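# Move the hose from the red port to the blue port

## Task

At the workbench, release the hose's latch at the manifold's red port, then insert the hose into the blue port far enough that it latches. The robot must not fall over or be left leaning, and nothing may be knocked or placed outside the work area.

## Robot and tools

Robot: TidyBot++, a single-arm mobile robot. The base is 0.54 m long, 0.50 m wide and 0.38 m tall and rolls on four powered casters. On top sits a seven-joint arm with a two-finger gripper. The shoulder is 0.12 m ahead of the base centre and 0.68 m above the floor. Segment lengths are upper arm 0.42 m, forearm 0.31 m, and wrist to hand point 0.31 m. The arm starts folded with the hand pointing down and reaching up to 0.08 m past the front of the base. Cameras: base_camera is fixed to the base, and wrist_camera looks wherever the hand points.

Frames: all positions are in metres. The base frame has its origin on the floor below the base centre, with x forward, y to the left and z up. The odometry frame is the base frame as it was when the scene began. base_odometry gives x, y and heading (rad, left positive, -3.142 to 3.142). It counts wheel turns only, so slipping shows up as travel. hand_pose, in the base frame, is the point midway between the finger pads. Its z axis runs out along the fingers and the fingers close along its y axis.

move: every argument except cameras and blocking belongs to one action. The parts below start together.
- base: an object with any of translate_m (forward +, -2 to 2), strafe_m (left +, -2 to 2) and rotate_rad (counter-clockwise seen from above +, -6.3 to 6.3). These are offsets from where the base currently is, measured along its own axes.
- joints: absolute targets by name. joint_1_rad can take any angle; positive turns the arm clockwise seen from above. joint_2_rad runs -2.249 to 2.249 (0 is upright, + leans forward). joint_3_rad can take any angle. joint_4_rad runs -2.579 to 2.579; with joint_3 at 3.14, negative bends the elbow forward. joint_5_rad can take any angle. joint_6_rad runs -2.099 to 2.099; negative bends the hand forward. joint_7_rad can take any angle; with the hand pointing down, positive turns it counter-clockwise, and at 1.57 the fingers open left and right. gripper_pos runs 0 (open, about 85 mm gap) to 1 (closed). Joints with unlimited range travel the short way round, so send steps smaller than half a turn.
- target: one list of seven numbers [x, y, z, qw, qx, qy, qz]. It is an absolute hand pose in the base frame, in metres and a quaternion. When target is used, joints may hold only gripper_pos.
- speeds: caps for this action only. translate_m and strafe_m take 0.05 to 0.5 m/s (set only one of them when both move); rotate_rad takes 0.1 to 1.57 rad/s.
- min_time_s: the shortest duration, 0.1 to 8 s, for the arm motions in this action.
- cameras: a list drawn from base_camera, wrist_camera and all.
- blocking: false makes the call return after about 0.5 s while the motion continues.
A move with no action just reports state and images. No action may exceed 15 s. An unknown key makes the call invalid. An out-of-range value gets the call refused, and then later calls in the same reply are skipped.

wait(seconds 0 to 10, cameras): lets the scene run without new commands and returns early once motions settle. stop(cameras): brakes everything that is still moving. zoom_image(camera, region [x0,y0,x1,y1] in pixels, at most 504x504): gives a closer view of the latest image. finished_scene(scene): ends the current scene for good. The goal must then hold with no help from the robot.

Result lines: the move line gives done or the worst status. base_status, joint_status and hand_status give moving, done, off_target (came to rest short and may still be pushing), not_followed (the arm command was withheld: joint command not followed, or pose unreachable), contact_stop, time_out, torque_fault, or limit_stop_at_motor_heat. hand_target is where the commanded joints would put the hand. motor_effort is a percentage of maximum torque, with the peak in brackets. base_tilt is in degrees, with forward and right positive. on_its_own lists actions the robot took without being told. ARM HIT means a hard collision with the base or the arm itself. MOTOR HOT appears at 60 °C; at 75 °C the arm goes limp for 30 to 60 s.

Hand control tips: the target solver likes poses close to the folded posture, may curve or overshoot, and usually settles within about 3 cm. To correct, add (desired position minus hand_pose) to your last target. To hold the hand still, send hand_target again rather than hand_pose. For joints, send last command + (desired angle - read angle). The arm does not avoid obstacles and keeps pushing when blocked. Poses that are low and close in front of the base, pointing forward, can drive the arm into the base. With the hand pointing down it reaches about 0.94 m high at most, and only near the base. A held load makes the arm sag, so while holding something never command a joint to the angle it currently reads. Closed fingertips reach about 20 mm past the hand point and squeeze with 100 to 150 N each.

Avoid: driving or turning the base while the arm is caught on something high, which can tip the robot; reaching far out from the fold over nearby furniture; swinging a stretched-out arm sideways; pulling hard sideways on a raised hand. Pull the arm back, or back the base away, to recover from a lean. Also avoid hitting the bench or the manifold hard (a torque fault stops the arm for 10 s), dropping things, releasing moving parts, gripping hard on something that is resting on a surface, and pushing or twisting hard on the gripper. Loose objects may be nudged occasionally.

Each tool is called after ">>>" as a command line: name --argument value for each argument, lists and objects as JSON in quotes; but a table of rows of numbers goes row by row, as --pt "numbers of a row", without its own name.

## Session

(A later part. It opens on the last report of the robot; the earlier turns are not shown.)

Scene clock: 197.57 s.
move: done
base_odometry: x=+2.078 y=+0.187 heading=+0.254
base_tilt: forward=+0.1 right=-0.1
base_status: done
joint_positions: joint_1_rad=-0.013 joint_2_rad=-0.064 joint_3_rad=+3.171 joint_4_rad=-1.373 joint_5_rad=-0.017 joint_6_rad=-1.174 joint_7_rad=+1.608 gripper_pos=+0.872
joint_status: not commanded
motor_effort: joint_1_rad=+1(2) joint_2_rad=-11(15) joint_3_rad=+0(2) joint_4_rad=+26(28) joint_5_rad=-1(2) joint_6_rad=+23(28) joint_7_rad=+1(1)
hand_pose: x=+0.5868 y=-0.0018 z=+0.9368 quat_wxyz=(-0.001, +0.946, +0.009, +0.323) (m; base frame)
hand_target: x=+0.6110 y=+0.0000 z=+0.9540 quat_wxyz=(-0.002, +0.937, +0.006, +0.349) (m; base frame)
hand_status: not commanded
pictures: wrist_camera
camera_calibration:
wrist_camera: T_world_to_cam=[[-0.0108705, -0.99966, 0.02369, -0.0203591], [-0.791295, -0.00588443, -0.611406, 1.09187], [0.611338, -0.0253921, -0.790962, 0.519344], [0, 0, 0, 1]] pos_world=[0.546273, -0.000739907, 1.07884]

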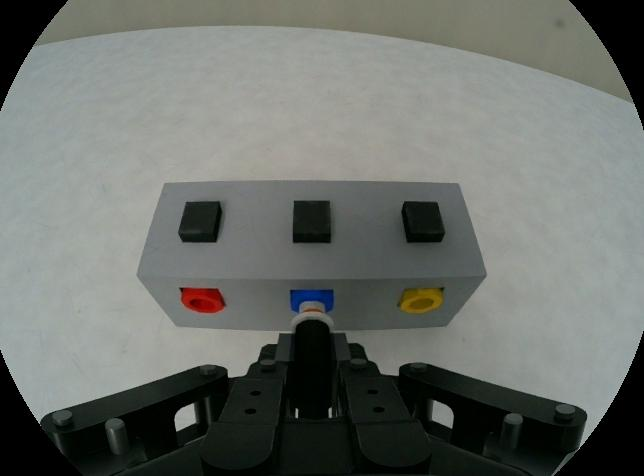

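>>> move --joints '{"gripper_pos": 0.862}' --cameras '["wrist_camera"]'

>>> zoom_image --camera "wrist_camera" --region '[285, 265, 345, 335]'

Scene clock: 198.23 s.
move: done
base_odometry: x=+2.078 y=+0.187 heading=+0.254
base_tilt: forward=+0.1 right=-0.1
base_status: not commanded
joint_positions: joint_1_rad=-0.013 joint_2_rad=-0.063 joint_3_rad=+3.171 joint_4_rad=-1.373 joint_5_rad=-0.017 joint_6_rad=-1.174 joint_7_rad=+1.608 gripper_pos=+0.860
joint_status: all done
motor_effort: joint_1_rad=+1(1) joint_2_rad=-10(11) joint_3_rad=+0(1) joint_4_rad=+26(27) joint_5_rad=-1(1) joint_6_rad=+23(24) joint_7_rad=+1(1)
hand_pose: x=+0.5869 y=-0.0018 z=+0.9366 quat_wxyz=(-0.001, +0.946, +0.009, +0.323) (m; base frame)
hand_target: x=+0.6110 y=+0.0000 z=+0.9540 quat_wxyz=(-0.002, +0.937, +0.006, +0.349) (m; base frame)
hand_status: not commanded
pictures: wrist_camera
camera_calibration:
wrist_camera: T_world_to_cam=[[-0.0108622, -0.99966, 0.0236935, -0.0203615], [-0.791467, -0.00588599, -0.611184, 1.09168], [0.611116, -0.0253914, -0.791134, 0.519431], [0, 0, 0, 1]] pos_world=[0.546374, -0.00073991, 1.07864]

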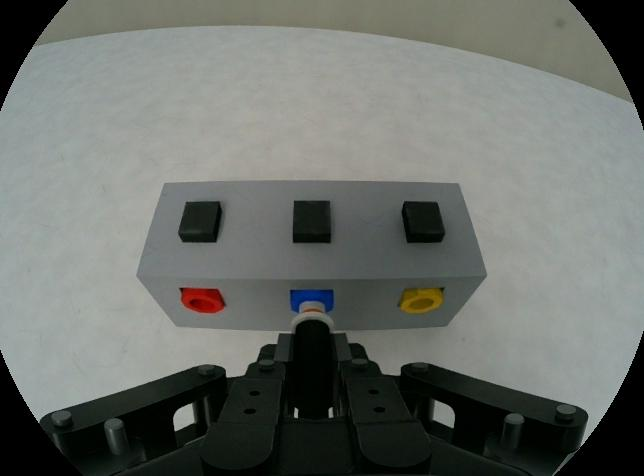

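Scaled by 7.200.

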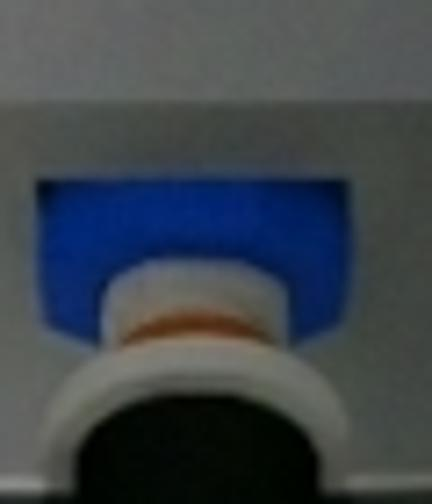

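>>> move --joints '{"gripper_pos": 0.84}'

>>> move --base '{"translate_m": 0.015}' --speeds '{"translate_m": 0.05}' --cameras '["wrist_camera"]'

>>> zoom_image --camera "wrist_camera" --region '[285, 265, 345, 335]'

Scene clock: 199.20 s.
move: done
base_odometry: x=+2.078 y=+0.187 heading=+0.254
base_tilt: forward=+0.1 right=-0.1
base_status: not commanded
joint_positions: joint_1_rad=-0.013 joint_2_rad=-0.063 joint_3_rad=+3.171 joint_4_rad=-1.373 joint_5_rad=-0.017 joint_6_rad=-1.174 joint_7_rad=+1.608 gripper_pos=+0.839
joint_status: all done
motor_effort: joint_1_rad=+0(1) joint_2_rad=-11(13) joint_3_rad=-1(1) joint_4_rad=+26(27) joint_5_rad=-1(1) joint_6_rad=+21(22) joint_7_rad=+1(1)
hand_pose: x=+0.5870 y=-0.0018 z=+0.9365 quat_wxyz=(-0.001, +0.946, +0.009, +0.323) (m; base frame)
hand_target: x=+0.6110 y=+0.0000 z=+0.9540 quat_wxyz=(-0.002, +0.937, +0.006, +0.349) (m; base frame)
hand_status: not commanded
pictures: none

Scene clock: 200.07 s.
move: done
base_odometry: x=+2.092 y=+0.191 heading=+0.254
base_tilt: forward=+0.1 right=-0.1
base_status: done
joint_positions: joint_1_rad=-0.013 joint_2_rad=-0.045 joint_3_rad=+3.171 joint_4_rad=-1.347 joint_5_rad=-0.017 joint_6_rad=-1.132 joint_7_rad=+1.608 gripper_pos=+0.840
joint_status: not commanded
motor_effort: joint_1_rad=+0(1) joint_2_rad=-13(16) joint_3_rad=+0(2) joint_4_rad=+16(27) joint_5_rad=+0(1) joint_6_rad=+7(27) joint_7_rad=+1(1)
hand_pose: x=+0.6058 y=-0.0021 z=+0.9493 quat_wxyz=(+0.000, +0.938, +0.009, +0.347) (m; base frame)
hand_target: x=+0.6110 y=+0.0000 z=+0.9540 quat_wxyz=(-0.002, +0.937, +0.006, +0.349) (m; base frame)
hand_status: not commanded
pictures: wrist_camera
camera_calibration:
wrist_camera: T_world_to_cam=[[-0.0128492, -0.999623, 0.0242609, -0.0200877], [-0.760198, -0.00599571, -0.649664, 1.13203], [0.649564, -0.0267907, -0.759834, 0.464966], [0, 0, 0, 1]] pos_world=[0.558286, -0.000836039, 1.08923]

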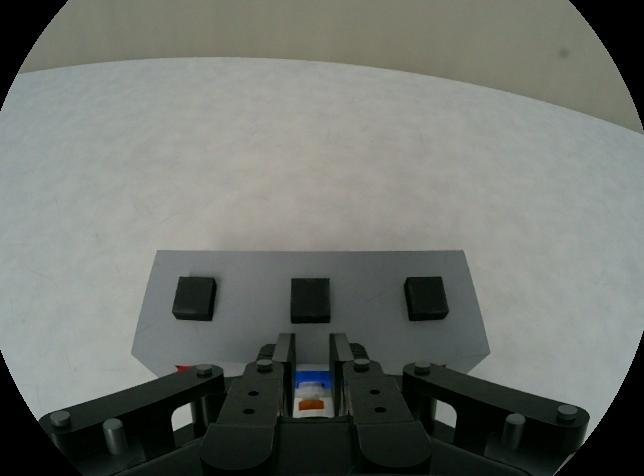

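Scaled by 7.200.

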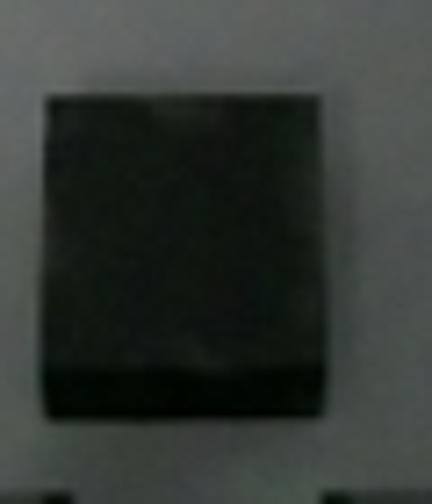

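>>> move --joints '{"gripper_pos": 0.5}'

>>> move --base '{"translate_m": -0.045}' --cameras '["wrist_camera"]'

>>> zoom_image --camera "wrist_camera" --region '[275, 240, 355, 360]'

Scene clock: 201.47 s.
move: done
base_odometry: x=+2.092 y=+0.191 heading=+0.254
base_tilt: forward=+0.1 right=-0.1
base_status: not commanded
joint_positions: joint_1_rad=-0.013 joint_2_rad=-0.042 joint_3_rad=+3.171 joint_4_rad=-1.347 joint_5_rad=-0.017 joint_6_rad=-1.132 joint_7_rad=+1.608 gripper_pos=+0.500
joint_status: all done
motor_effort: joint_1_rad=+0(1) joint_2_rad=-16(16) joint_3_rad=+0(1) joint_4_rad=+18(18) joint_5_rad=-1(1) joint_6_rad=+6(7) joint_7_rad=+1(1)
hand_pose: x=+0.6066 y=-0.0021 z=+0.9479 quat_wxyz=(+0.000, +0.938, +0.009, +0.345) (m; base frame)
hand_target: x=+0.6110 y=+0.0000 z=+0.9540 quat_wxyz=(-0.002, +0.937, +0.006, +0.349) (m; base frame)
hand_status: not commanded
pictures: none

Scene clock: 202.43 s.
move: done
base_odometry: x=+2.049 y=+0.180 heading=+0.254
base_tilt: forward=+0.1 right=-0.1
base_status: done
joint_positions: joint_1_rad=-0.013 joint_2_rad=-0.036 joint_3_rad=+3.171 joint_4_rad=-1.347 joint_5_rad=-0.017 joint_6_rad=-1.132 joint_7_rad=+1.608 gripper_pos=+0.500
joint_status: not commanded
motor_effort: joint_1_rad=+0(1) joint_2_rad=-16(19) joint_3_rad=+0(1) joint_4_rad=+18(19) joint_5_rad=-1(2) joint_6_rad=+6(7) joint_7_rad=+1(1)
hand_pose: x=+0.6082 y=-0.0021 z=+0.9449 quat_wxyz=(+0.000, +0.940, +0.009, +0.342) (m; base frame)
hand_target: x=+0.6110 y=+0.0000 z=+0.9540 quat_wxyz=(-0.002, +0.937, +0.006, +0.349) (m; base frame)
hand_status: not commanded
pictures: wrist_camera
camera_calibration:
wrist_camera: T_world_to_cam=[[-0.0126148, -0.99962, 0.0245169, -0.0202529], [-0.766025, -0.00609809, -0.642782, 1.12808], [0.642687, -0.0268891, -0.765657, 0.469715], [0, 0, 0, 1]] pos_world=[0.562002, -0.000735827, 1.08525]

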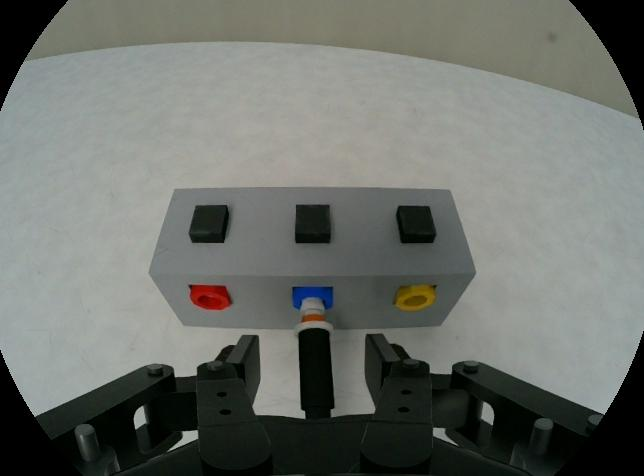

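Scaled by 4.200.

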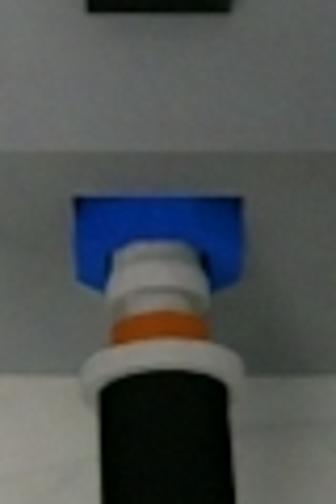

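>>> move --base '{"translate_m": -0.08}' --target '[0.60, 0.0, 0.945, -0.004, 0.87, 0.006, 0.493]' --cameras '["wrist_camera"]'

>>> zoom_image --camera "wrist_camera" --region '[270, 200, 370, 320]'

Scene clock: 205.60 s.
move: done
base_odometry: x=+1.971 y=+0.159 heading=+0.254
base_tilt: forward=+0.1 right=-0.1
base_status: done
joint_positions: joint_1_rad=-0.013 joint_2_rad=-0.217 joint_3_rad=+3.171 joint_4_rad=-1.743 joint_5_rad=-0.017 joint_6_rad=-0.669 joint_7_rad=+1.608 gripper_pos=+0.500
joint_status: not commanded
motor_effort: joint_1_rad=+0(1) joint_2_rad=-11(19) joint_3_rad=-1(1) joint_4_rad=+19(20) joint_5_rad=+0(1) joint_6_rad=+7(8) joint_7_rad=+1(1)
hand_pose: x=+0.5954 y=-0.0043 z=+0.9247 quat_wxyz=(+0.001, +0.890, +0.004, +0.456) (m; base frame)
hand_target: x=+0.6000 y=+0.0000 z=+0.9450 quat_wxyz=(-0.004, +0.870, +0.006, +0.493) (m; base frame)
hand_status: done (0.021 m and 4.9 deg from the pose sent, 0.008 m and 19.0 deg at the start)
pictures: wrist_camera
camera_calibration:
wrist_camera: T_world_to_cam=[[-0.0257791, -0.99952, 0.0171632, -0.00752418], [-0.585231, 0.00117023, -0.810866, 1.15302], [0.810457, -0.0309478, -0.58498, 0.195494], [0, 0, 0, 1]] pos_world=[0.516148, -0.00281978, 1.04943]

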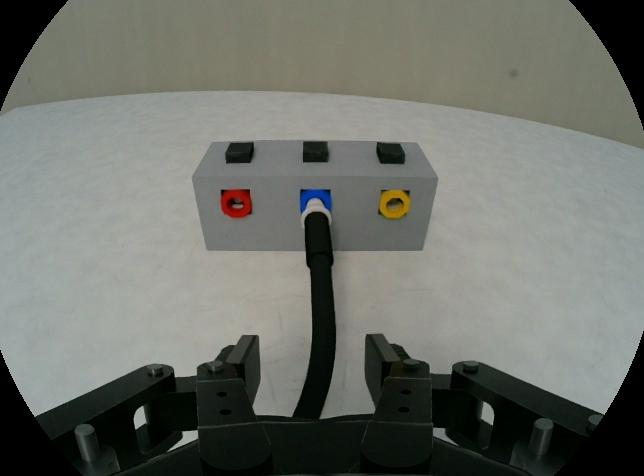

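Scaled by 4.200.

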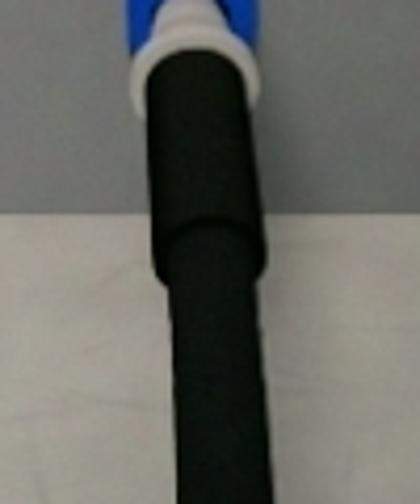

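>>> move --base '{"translate_m": 0.066}' --target '[0.61, 0.002, 0.935, -0.002, 0.934, 0.006, 0.357]'

>>> move --target '[0.625, 0.002, 0.922, -0.002, 0.932, 0.006, 0.362]' --cameras '["wrist_camera"]'

>>> zoom_image --camera "wrist_camera" --region '[240, 250, 390, 400]'

Scene clock: 210.67 s.
move: done
base_odometry: x=+2.035 y=+0.176 heading=+0.254
base_tilt: forward=+0.1 right=-0.1
base_status: done
joint_positions: joint_1_rad=-0.013 joint_2_rad=-0.073 joint_3_rad=+3.171 joint_4_rad=-1.467 joint_5_rad=-0.017 joint_6_rad=-0.958 joint_7_rad=+1.608 gripper_pos=+0.500
joint_status: not commanded
motor_effort: joint_1_rad=+0(1) joint_2_rad=-16(17) joint_3_rad=+0(1) joint_4_rad=+18(20) joint_5_rad=-1(1) joint_6_rad=+7(9) joint_7_rad=+0(1)
hand_pose: x=+0.6193 y=-0.0029 z=+0.9372 quat_wxyz=(+0.001, +0.923, +0.007, +0.384) (m; base frame)
hand_target: x=+0.6100 y=+0.0020 z=+0.9350 quat_wxyz=(-0.002, +0.934, +0.006, +0.357) (m; base frame)
hand_status: done (0.011 m and 3.4 deg from the pose sent, 0.019 m and 12.4 deg at the start)
pictures: none

Scene clock: 211.43 s.
move: done
base_odometry: x=+2.035 y=+0.176 heading=+0.254
base_tilt: forward=+0.1 right=-0.1
base_status: not commanded
joint_positions: joint_1_rad=-0.013 joint_2_rad=-0.045 joint_3_rad=+3.171 joint_4_rad=-1.467 joint_5_rad=-0.017 joint_6_rad=-0.958 joint_7_rad=+1.608 gripper_pos=+0.500
joint_status: not commanded
motor_effort: joint_1_rad=+0(1) joint_2_rad=-16(18) joint_3_rad=+0(1) joint_4_rad=+18(19) joint_5_rad=-1(1) joint_6_rad=+6(7) joint_7_rad=+1(1)
hand_pose: x=+0.6260 y=-0.0028 z=+0.9235 quat_wxyz=(+0.001, +0.928, +0.007, +0.372) (m; base frame)
hand_target: x=+0.6250 y=+0.0020 z=+0.9220 quat_wxyz=(-0.002, +0.932, +0.006, +0.362) (m; base frame)
hand_status: done (0.005 m and 1.3 deg from the pose sent, 0.017 m and 2.8 deg at the start)
pictures: wrist_camera
camera_calibration:
wrist_camera: T_world_to_cam=[[-0.0169594, -0.999574, 0.0237655, -0.0168526], [-0.724068, -0.00411348, -0.689716, 1.14502], [0.68952, -0.028905, -0.72369, 0.373863], [0, 0, 0, 1]] pos_world=[0.570998, -0.00132889, 1.0607]

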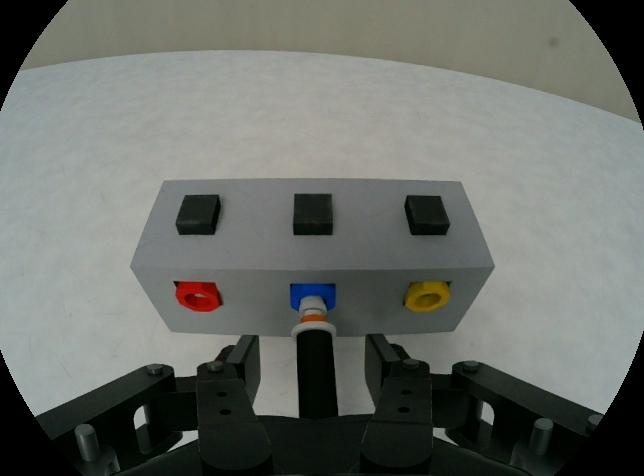

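Scaled by 3.360.

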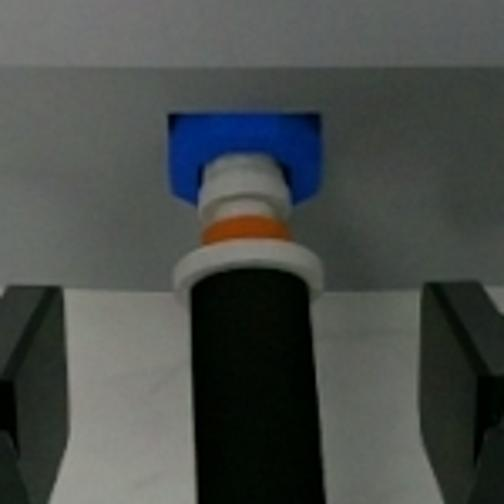

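>>> move --base '{"strafe_m": -0.0015}' --target '[0.639, 0.002, 0.912, -0.002, 0.932, 0.006, 0.362]' --cameras '["wrist_camera"]'

>>> zoom_image --camera "wrist_camera" --region '[240, 250, 390, 400]'

Scene clock: 212.77 s.
move: done
base_odometry: x=+2.035 y=+0.174 heading=+0.254
base_tilt: forward=+0.1 right=-0.1
base_status: done
joint_positions: joint_1_rad=-0.013 joint_2_rad=-0.014 joint_3_rad=+3.171 joint_4_rad=-1.467 joint_5_rad=-0.017 joint_6_rad=-0.958 joint_7_rad=+1.608 gripper_pos=+0.500
joint_status: not commanded
motor_effort: joint_1_rad=+1(2) joint_2_rad=-17(19) joint_3_rad=+0(3) joint_4_rad=+18(19) joint_5_rad=-1(2) joint_6_rad=+5(7) joint_7_rad=+1(1)
hand_pose: x=+0.6333 y=-0.0026 z=+0.9076 quat_wxyz=(+0.001, +0.934, +0.007, +0.357) (m; base frame)
hand_target: x=+0.6390 y=+0.0020 z=+0.9120 quat_wxyz=(-0.002, +0.932, +0.006, +0.362) (m; base frame)
hand_status: done (0.009 m and 0.7 deg from the pose sent, 0.018 m and 1.3 deg at the start)
pictures: wrist_camera
camera_calibration:
wrist_camera: T_world_to_cam=[[-0.016114, -0.999567, 0.0246332, -0.0175147], [-0.745252, -0.00441752, -0.666768, 1.1319], [0.666588, -0.0291022, -0.744858, 0.390979], [0, 0, 0, 1]] pos_world=[0.582649, -0.00112853, 1.04637]

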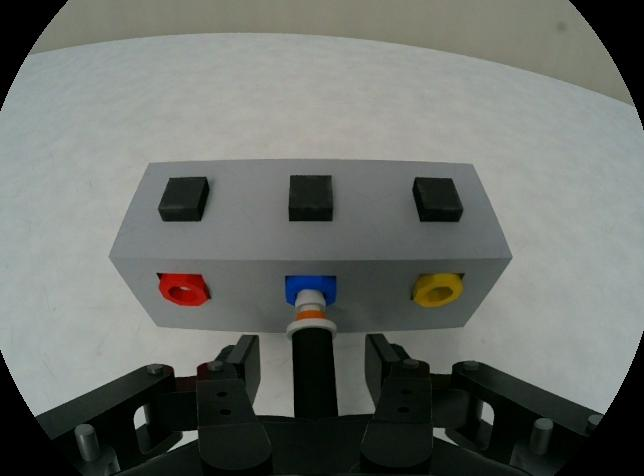

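Scaled by 3.360.

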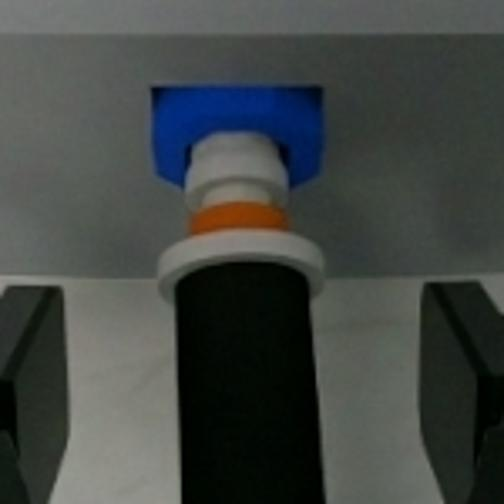

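>>> move --joints '{"gripper_pos": 1}'

>>> move --base '{"translate_m": 0.02}' --speeds '{"translate_m": 0.05}' --target '[0.645, 0.002, 0.900, -0.002, 0.928, 0.006, 0.372]' --cameras '["wrist_camera"]'

>>> zoom_image --camera "wrist_camera" --region '[265, 250, 365, 350]'

Scene clock: 214.33 s.
move: off_target
base_odometry: x=+2.035 y=+0.174 heading=+0.254
base_tilt: forward=+0.1 right=-0.1
base_status: not commanded
joint_positions: joint_1_rad=-0.013 joint_2_rad=-0.014 joint_3_rad=+3.171 joint_4_rad=-1.467 joint_5_rad=-0.017 joint_6_rad=-0.958 joint_7_rad=+1.608 gripper_pos=+0.852
joint_status: gripper_pos off_target (ended at +0.852, target +1.000)
motor_effort: joint_1_rad=+1(1) joint_2_rad=-18(18) joint_3_rad=+0(1) joint_4_rad=+19(19) joint_5_rad=-1(2) joint_6_rad=+6(7) joint_7_rad=+1(1)
hand_pose: x=+0.6333 y=-0.0026 z=+0.9076 quat_wxyz=(+0.001, +0.934, +0.007, +0.357) (m; base frame)
hand_target: x=+0.6390 y=+0.0020 z=+0.9120 quat_wxyz=(-0.002, +0.932, +0.006, +0.362) (m; base frame)
hand_status: not commanded
pictures: none

Scene clock: 215.20 s.
move: done
base_odometry: x=+2.055 y=+0.179 heading=+0.254
base_tilt: forward=+0.1 right=-0.2
base_status: done
joint_positions: joint_1_rad=-0.013 joint_2_rad=-0.050 joint_3_rad=+3.169 joint_4_rad=-1.505 joint_5_rad=-0.017 joint_6_rad=-0.957 joint_7_rad=+1.608 gripper_pos=+0.852
joint_status: not commanded
motor_effort: joint_1_rad=+1(2) joint_2_rad=-8(18) joint_3_rad=+1(2) joint_4_rad=+20(22) joint_5_rad=+1(2) joint_6_rad=+14(18) joint_7_rad=+1(1)
hand_pose: x=+0.6182 y=-0.0018 z=+0.9066 quat_wxyz=(+0.000, +0.934, +0.008, +0.357) (m; base frame)
hand_target: x=+0.6450 y=+0.0020 z=+0.9000 quat_wxyz=(-0.002, +0.928, +0.006, +0.372) (m; base frame)
hand_status: done (0.028 m and 1.9 deg from the pose sent, 0.015 m and 1.9 deg at the start)
pictures: wrist_camera
camera_calibration:
wrist_camera: T_world_to_cam=[[-0.0144721, -0.999615, 0.0236807, -0.0169754], [-0.745347, -0.00500213, -0.666658, 1.11992], [0.66652, -0.0272983, -0.744987, 0.400495], [0, 0, 0, 1]] pos_world=[0.567548, -0.000433976, 1.04537]

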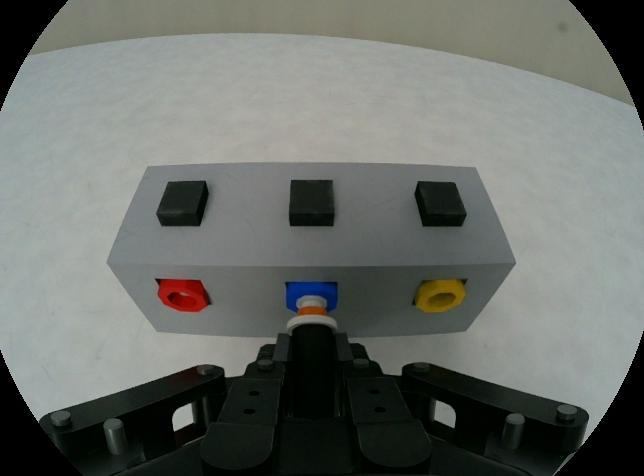

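Scaled by 5.040.

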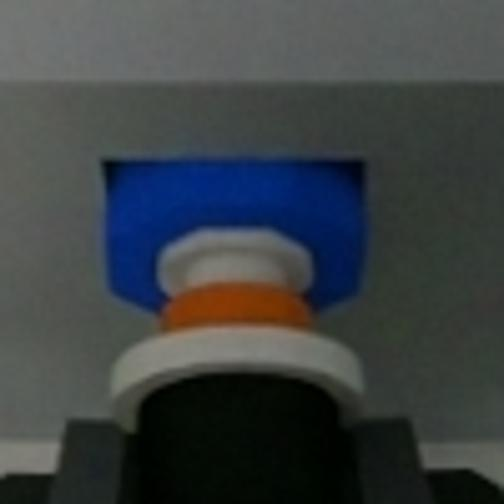

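>>> move --base '{"translate_m": 0.015}' --speeds '{"translate_m": 0.05}' --target '[0.655, 0.002, 0.896, -0.002, 0.925, 0.006, 0.38]' --cameras '["wrist_camera"]'

>>> zoom_image --camera "wrist_camera" --region '[265, 250, 365, 350]'

Scene clock: 216.53 s.
move: done
base_odometry: x=+2.069 y=+0.183 heading=+0.254
base_tilt: forward=+0.1 right=-0.1
base_status: done
joint_positions: joint_1_rad=-0.013 joint_2_rad=-0.062 joint_3_rad=+3.169 joint_4_rad=-1.519 joint_5_rad=-0.017 joint_6_rad=-0.951 joint_7_rad=+1.608 gripper_pos=+0.852
joint_status: not commanded
motor_effort: joint_1_rad=+2(2) joint_2_rad=-4(9) joint_3_rad=+2(3) joint_4_rad=+20(25) joint_5_rad=+1(2) joint_6_rad=+16(27) joint_7_rad=+1(1)
hand_pose: x=+0.6138 y=-0.0016 z=+0.9063 quat_wxyz=(+0.000, +0.933, +0.008, +0.359) (m; base frame)
hand_target: x=+0.6550 y=+0.0020 z=+0.8960 quat_wxyz=(-0.002, +0.925, +0.006, +0.380) (m; base frame)
hand_status: done (0.043 m and 2.7 deg from the pose sent, 0.038 m and 2.8 deg at the start)
pictures: wrist_camera
camera_calibration:
wrist_camera: T_world_to_cam=[[-0.0142791, -0.999626, 0.0233368, -0.0166833], [-0.74331, -0.00499873, -0.668929, 1.11723], [0.668795, -0.0268981, -0.74296, 0.399925], [0, 0, 0, 1]] pos_world=[0.562743, -0.000335101, 1.04487]

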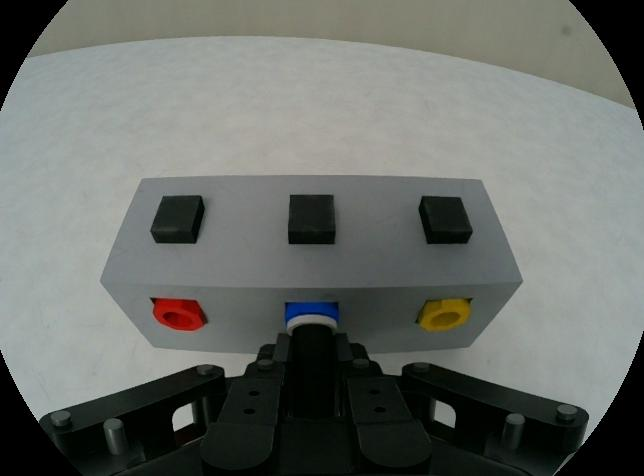

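Scaled by 5.040.

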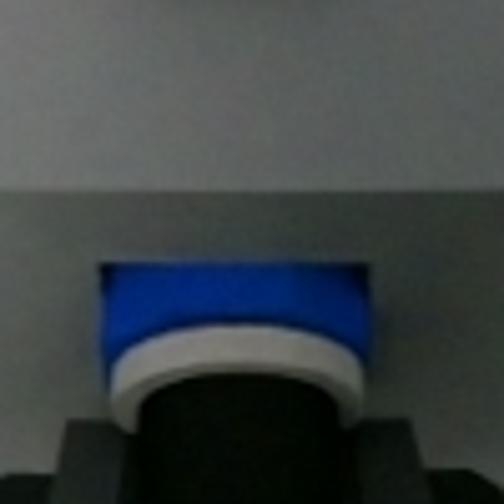

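>>> move --base '{"translate_m": 0.015}' --speeds '{"translate_m": 0.05}'

>>> move --base '{"translate_m": -0.045}' --speeds '{"translate_m": 0.08}' --cameras '["wrist_camera"]'

>>> zoom_image --camera "wrist_camera" --region '[265, 250, 365, 350]'

Scene clock: 217.80 s.
move: done
base_odometry: x=+2.083 y=+0.187 heading=+0.254
base_tilt: forward=+0.1 right=-0.1
base_status: done
joint_positions: joint_1_rad=-0.013 joint_2_rad=-0.095 joint_3_rad=+3.169 joint_4_rad=-1.550 joint_5_rad=-0.017 joint_6_rad=-0.952 joint_7_rad=+1.608 gripper_pos=+0.852
joint_status: not commanded
motor_effort: joint_1_rad=+2(2) joint_2_rad=+1(5) joint_3_rad=+1(3) joint_4_rad=+24(29) joint_5_rad=+1(1) joint_6_rad=+25(34) joint_7_rad=+1(1)
hand_pose: x=+0.6003 y=-0.0015 z=+0.9062 quat_wxyz=(+0.000, +0.933, +0.008, +0.359) (m; base frame)
hand_target: x=+0.6550 y=+0.0020 z=+0.8960 quat_wxyz=(-0.002, +0.925, +0.006, +0.380) (m; base frame)
hand_status: not commanded
pictures: none

Scene clock: 218.87 s.
move: done
base_odometry: x=+2.040 y=+0.175 heading=+0.254
base_tilt: forward=+0.1 right=-0.1
base_status: done
joint_positions: joint_1_rad=-0.013 joint_2_rad=-0.023 joint_3_rad=+3.169 joint_4_rad=-1.518 joint_5_rad=-0.017 joint_6_rad=-0.859 joint_7_rad=+1.608 gripper_pos=+0.852
joint_status: not commanded
motor_effort: joint_1_rad=+0(2) joint_2_rad=-12(15) joint_3_rad=+0(2) joint_4_rad=+15(22) joint_5_rad=-1(2) joint_6_rad=+5(24) joint_7_rad=+1(1)
hand_pose: x=+0.6438 y=-0.0020 z=+0.9064 quat_wxyz=(+0.001, +0.923, +0.008, +0.384) (m; base frame)
hand_target: x=+0.6550 y=+0.0020 z=+0.8960 quat_wxyz=(-0.002, +0.925, +0.006, +0.380) (m; base frame)
hand_status: not commanded
pictures: wrist_camera
camera_calibration:
wrist_camera: T_world_to_cam=[[-0.0169859, -0.999564, 0.0241716, -0.0156736], [-0.706332, -0.0051147, -0.707862, 1.15107], [0.707676, -0.0290968, -0.705937, 0.321356], [0, 0, 0, 1]] pos_world=[0.585358, -0.000428985, 1.04204]

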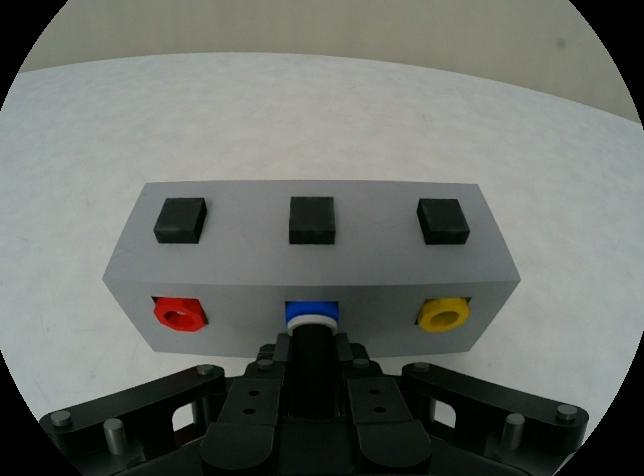

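Scaled by 5.040.

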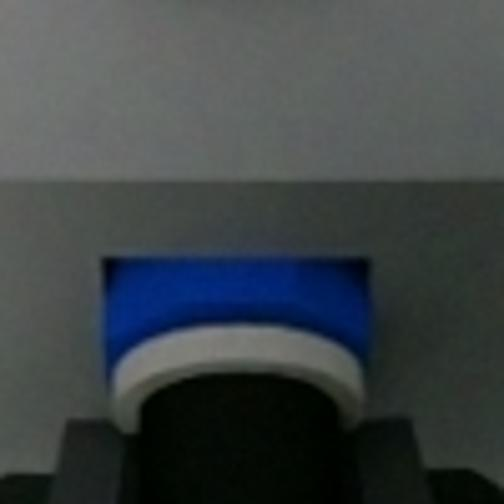

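>>> move --base '{"translate_m": 0.014}'

>>> move --joints '{"gripper_pos": 0.4}'

>>> move --target '[0.58, 0.002, 0.99, -0.002, 0.924, 0.006, 0.383]' --cameras '["wrist_camera"]'

Scene clock: 219.90 s.
move: done
base_odometry: x=+2.053 y=+0.179 heading=+0.254
base_tilt: forward=+0.1 right=-0.1
base_status: done
joint_positions: joint_1_rad=-0.013 joint_2_rad=-0.046 joint_3_rad=+3.168 joint_4_rad=-1.533 joint_5_rad=-0.017 joint_6_rad=-0.876 joint_7_rad=+1.608 gripper_pos=+0.852
joint_status: not commanded
motor_effort: joint_1_rad=+0(1) joint_2_rad=-7(14) joint_3_rad=-1(2) joint_4_rad=+21(23) joint_5_rad=-1(2) joint_6_rad=+16(21) joint_7_rad=+0(1)
hand_pose: x=+0.6319 y=-0.0014 z=+0.9065 quat_wxyz=(+0.001, +0.925, +0.008, +0.379) (m; base frame)
hand_target: x=+0.6550 y=+0.0020 z=+0.8960 quat_wxyz=(-0.002, +0.925, +0.006, +0.380) (m; base frame)
hand_status: not commanded
pictures: none

Scene clock: 220.77 s.
move: done
base_odometry: x=+2.053 y=+0.179 heading=+0.254
base_tilt: forward=+0.1 right=-0.1
base_status: not commanded
joint_positions: joint_1_rad=-0.020 joint_2_rad=-0.026 joint_3_rad=+3.159 joint_4_rad=-1.533 joint_5_rad=-0.020 joint_6_rad=-0.869 joint_7_rad=+1.608 gripper_pos=+0.400
joint_status: all done
motor_effort: joint_1_rad=+2(4) joint_2_rad=-12(16) joint_3_rad=+2(5) joint_4_rad=+20(22) joint_5_rad=+1(3) joint_6_rad=+12(16) joint_7_rad=+1(2)
hand_pose: x=+0.6377 y=+0.0074 z=+0.8983 quat_wxyz=(-0.003, +0.927, +0.015, +0.374) (m; base frame)
hand_target: x=+0.6550 y=+0.0020 z=+0.8960 quat_wxyz=(-0.002, +0.925, +0.006, +0.380) (m; base frame)
hand_status: not commanded
pictures: none

Scene clock: 222.23 s.
move: done
base_odometry: x=+2.053 y=+0.179 heading=+0.254
base_tilt: forward=+0.1 right=-0.1
base_status: not commanded
joint_positions: joint_1_rad=-0.020 joint_2_rad=-0.123 joint_3_rad=+3.160 joint_4_rad=-1.377 joint_5_rad=-0.020 joint_6_rad=-1.053 joint_7_rad=+1.608 gripper_pos=+0.400
joint_status: not commanded
motor_effort: joint_1_rad=+0(3) joint_2_rad=-13(21) joint_3_rad=+0(3) joint_4_rad=+18(21) joint_5_rad=-1(2) joint_6_rad=+6(13) joint_7_rad=+1(1)
hand_pose: x=+0.5970 y=+0.0071 z=+0.9886 quat_wxyz=(-0.004, +0.914, +0.016, +0.406) (m; base frame)
hand_target: x=+0.5800 y=+0.0020 z=+0.9900 quat_wxyz=(-0.002, +0.924, +0.006, +0.383) (m; base frame)
hand_status: done (0.018 m and 3.1 deg from the pose sent, 0.108 m and 1.5 deg at the start)
pictures: wrist_camera
camera_calibration:
wrist_camera: T_world_to_cam=[[0.0018725, -0.999787, 0.020544, -0.0170176], [-0.671423, -0.0164816, -0.740891, 1.18821], [0.741072, -0.0124064, -0.671311, 0.35846], [0, 0, 0, 1]] pos_world=[0.532176, 0.00701669, 1.12132]

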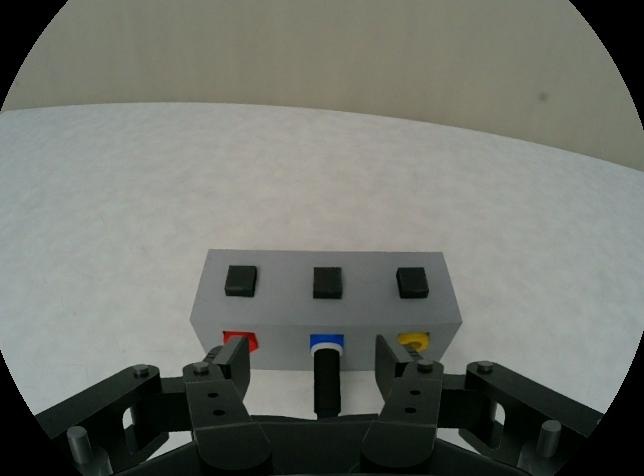

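Latched and clear of the gripper.

>>> finished_scene --scene 1

The scene is finished: the task was done.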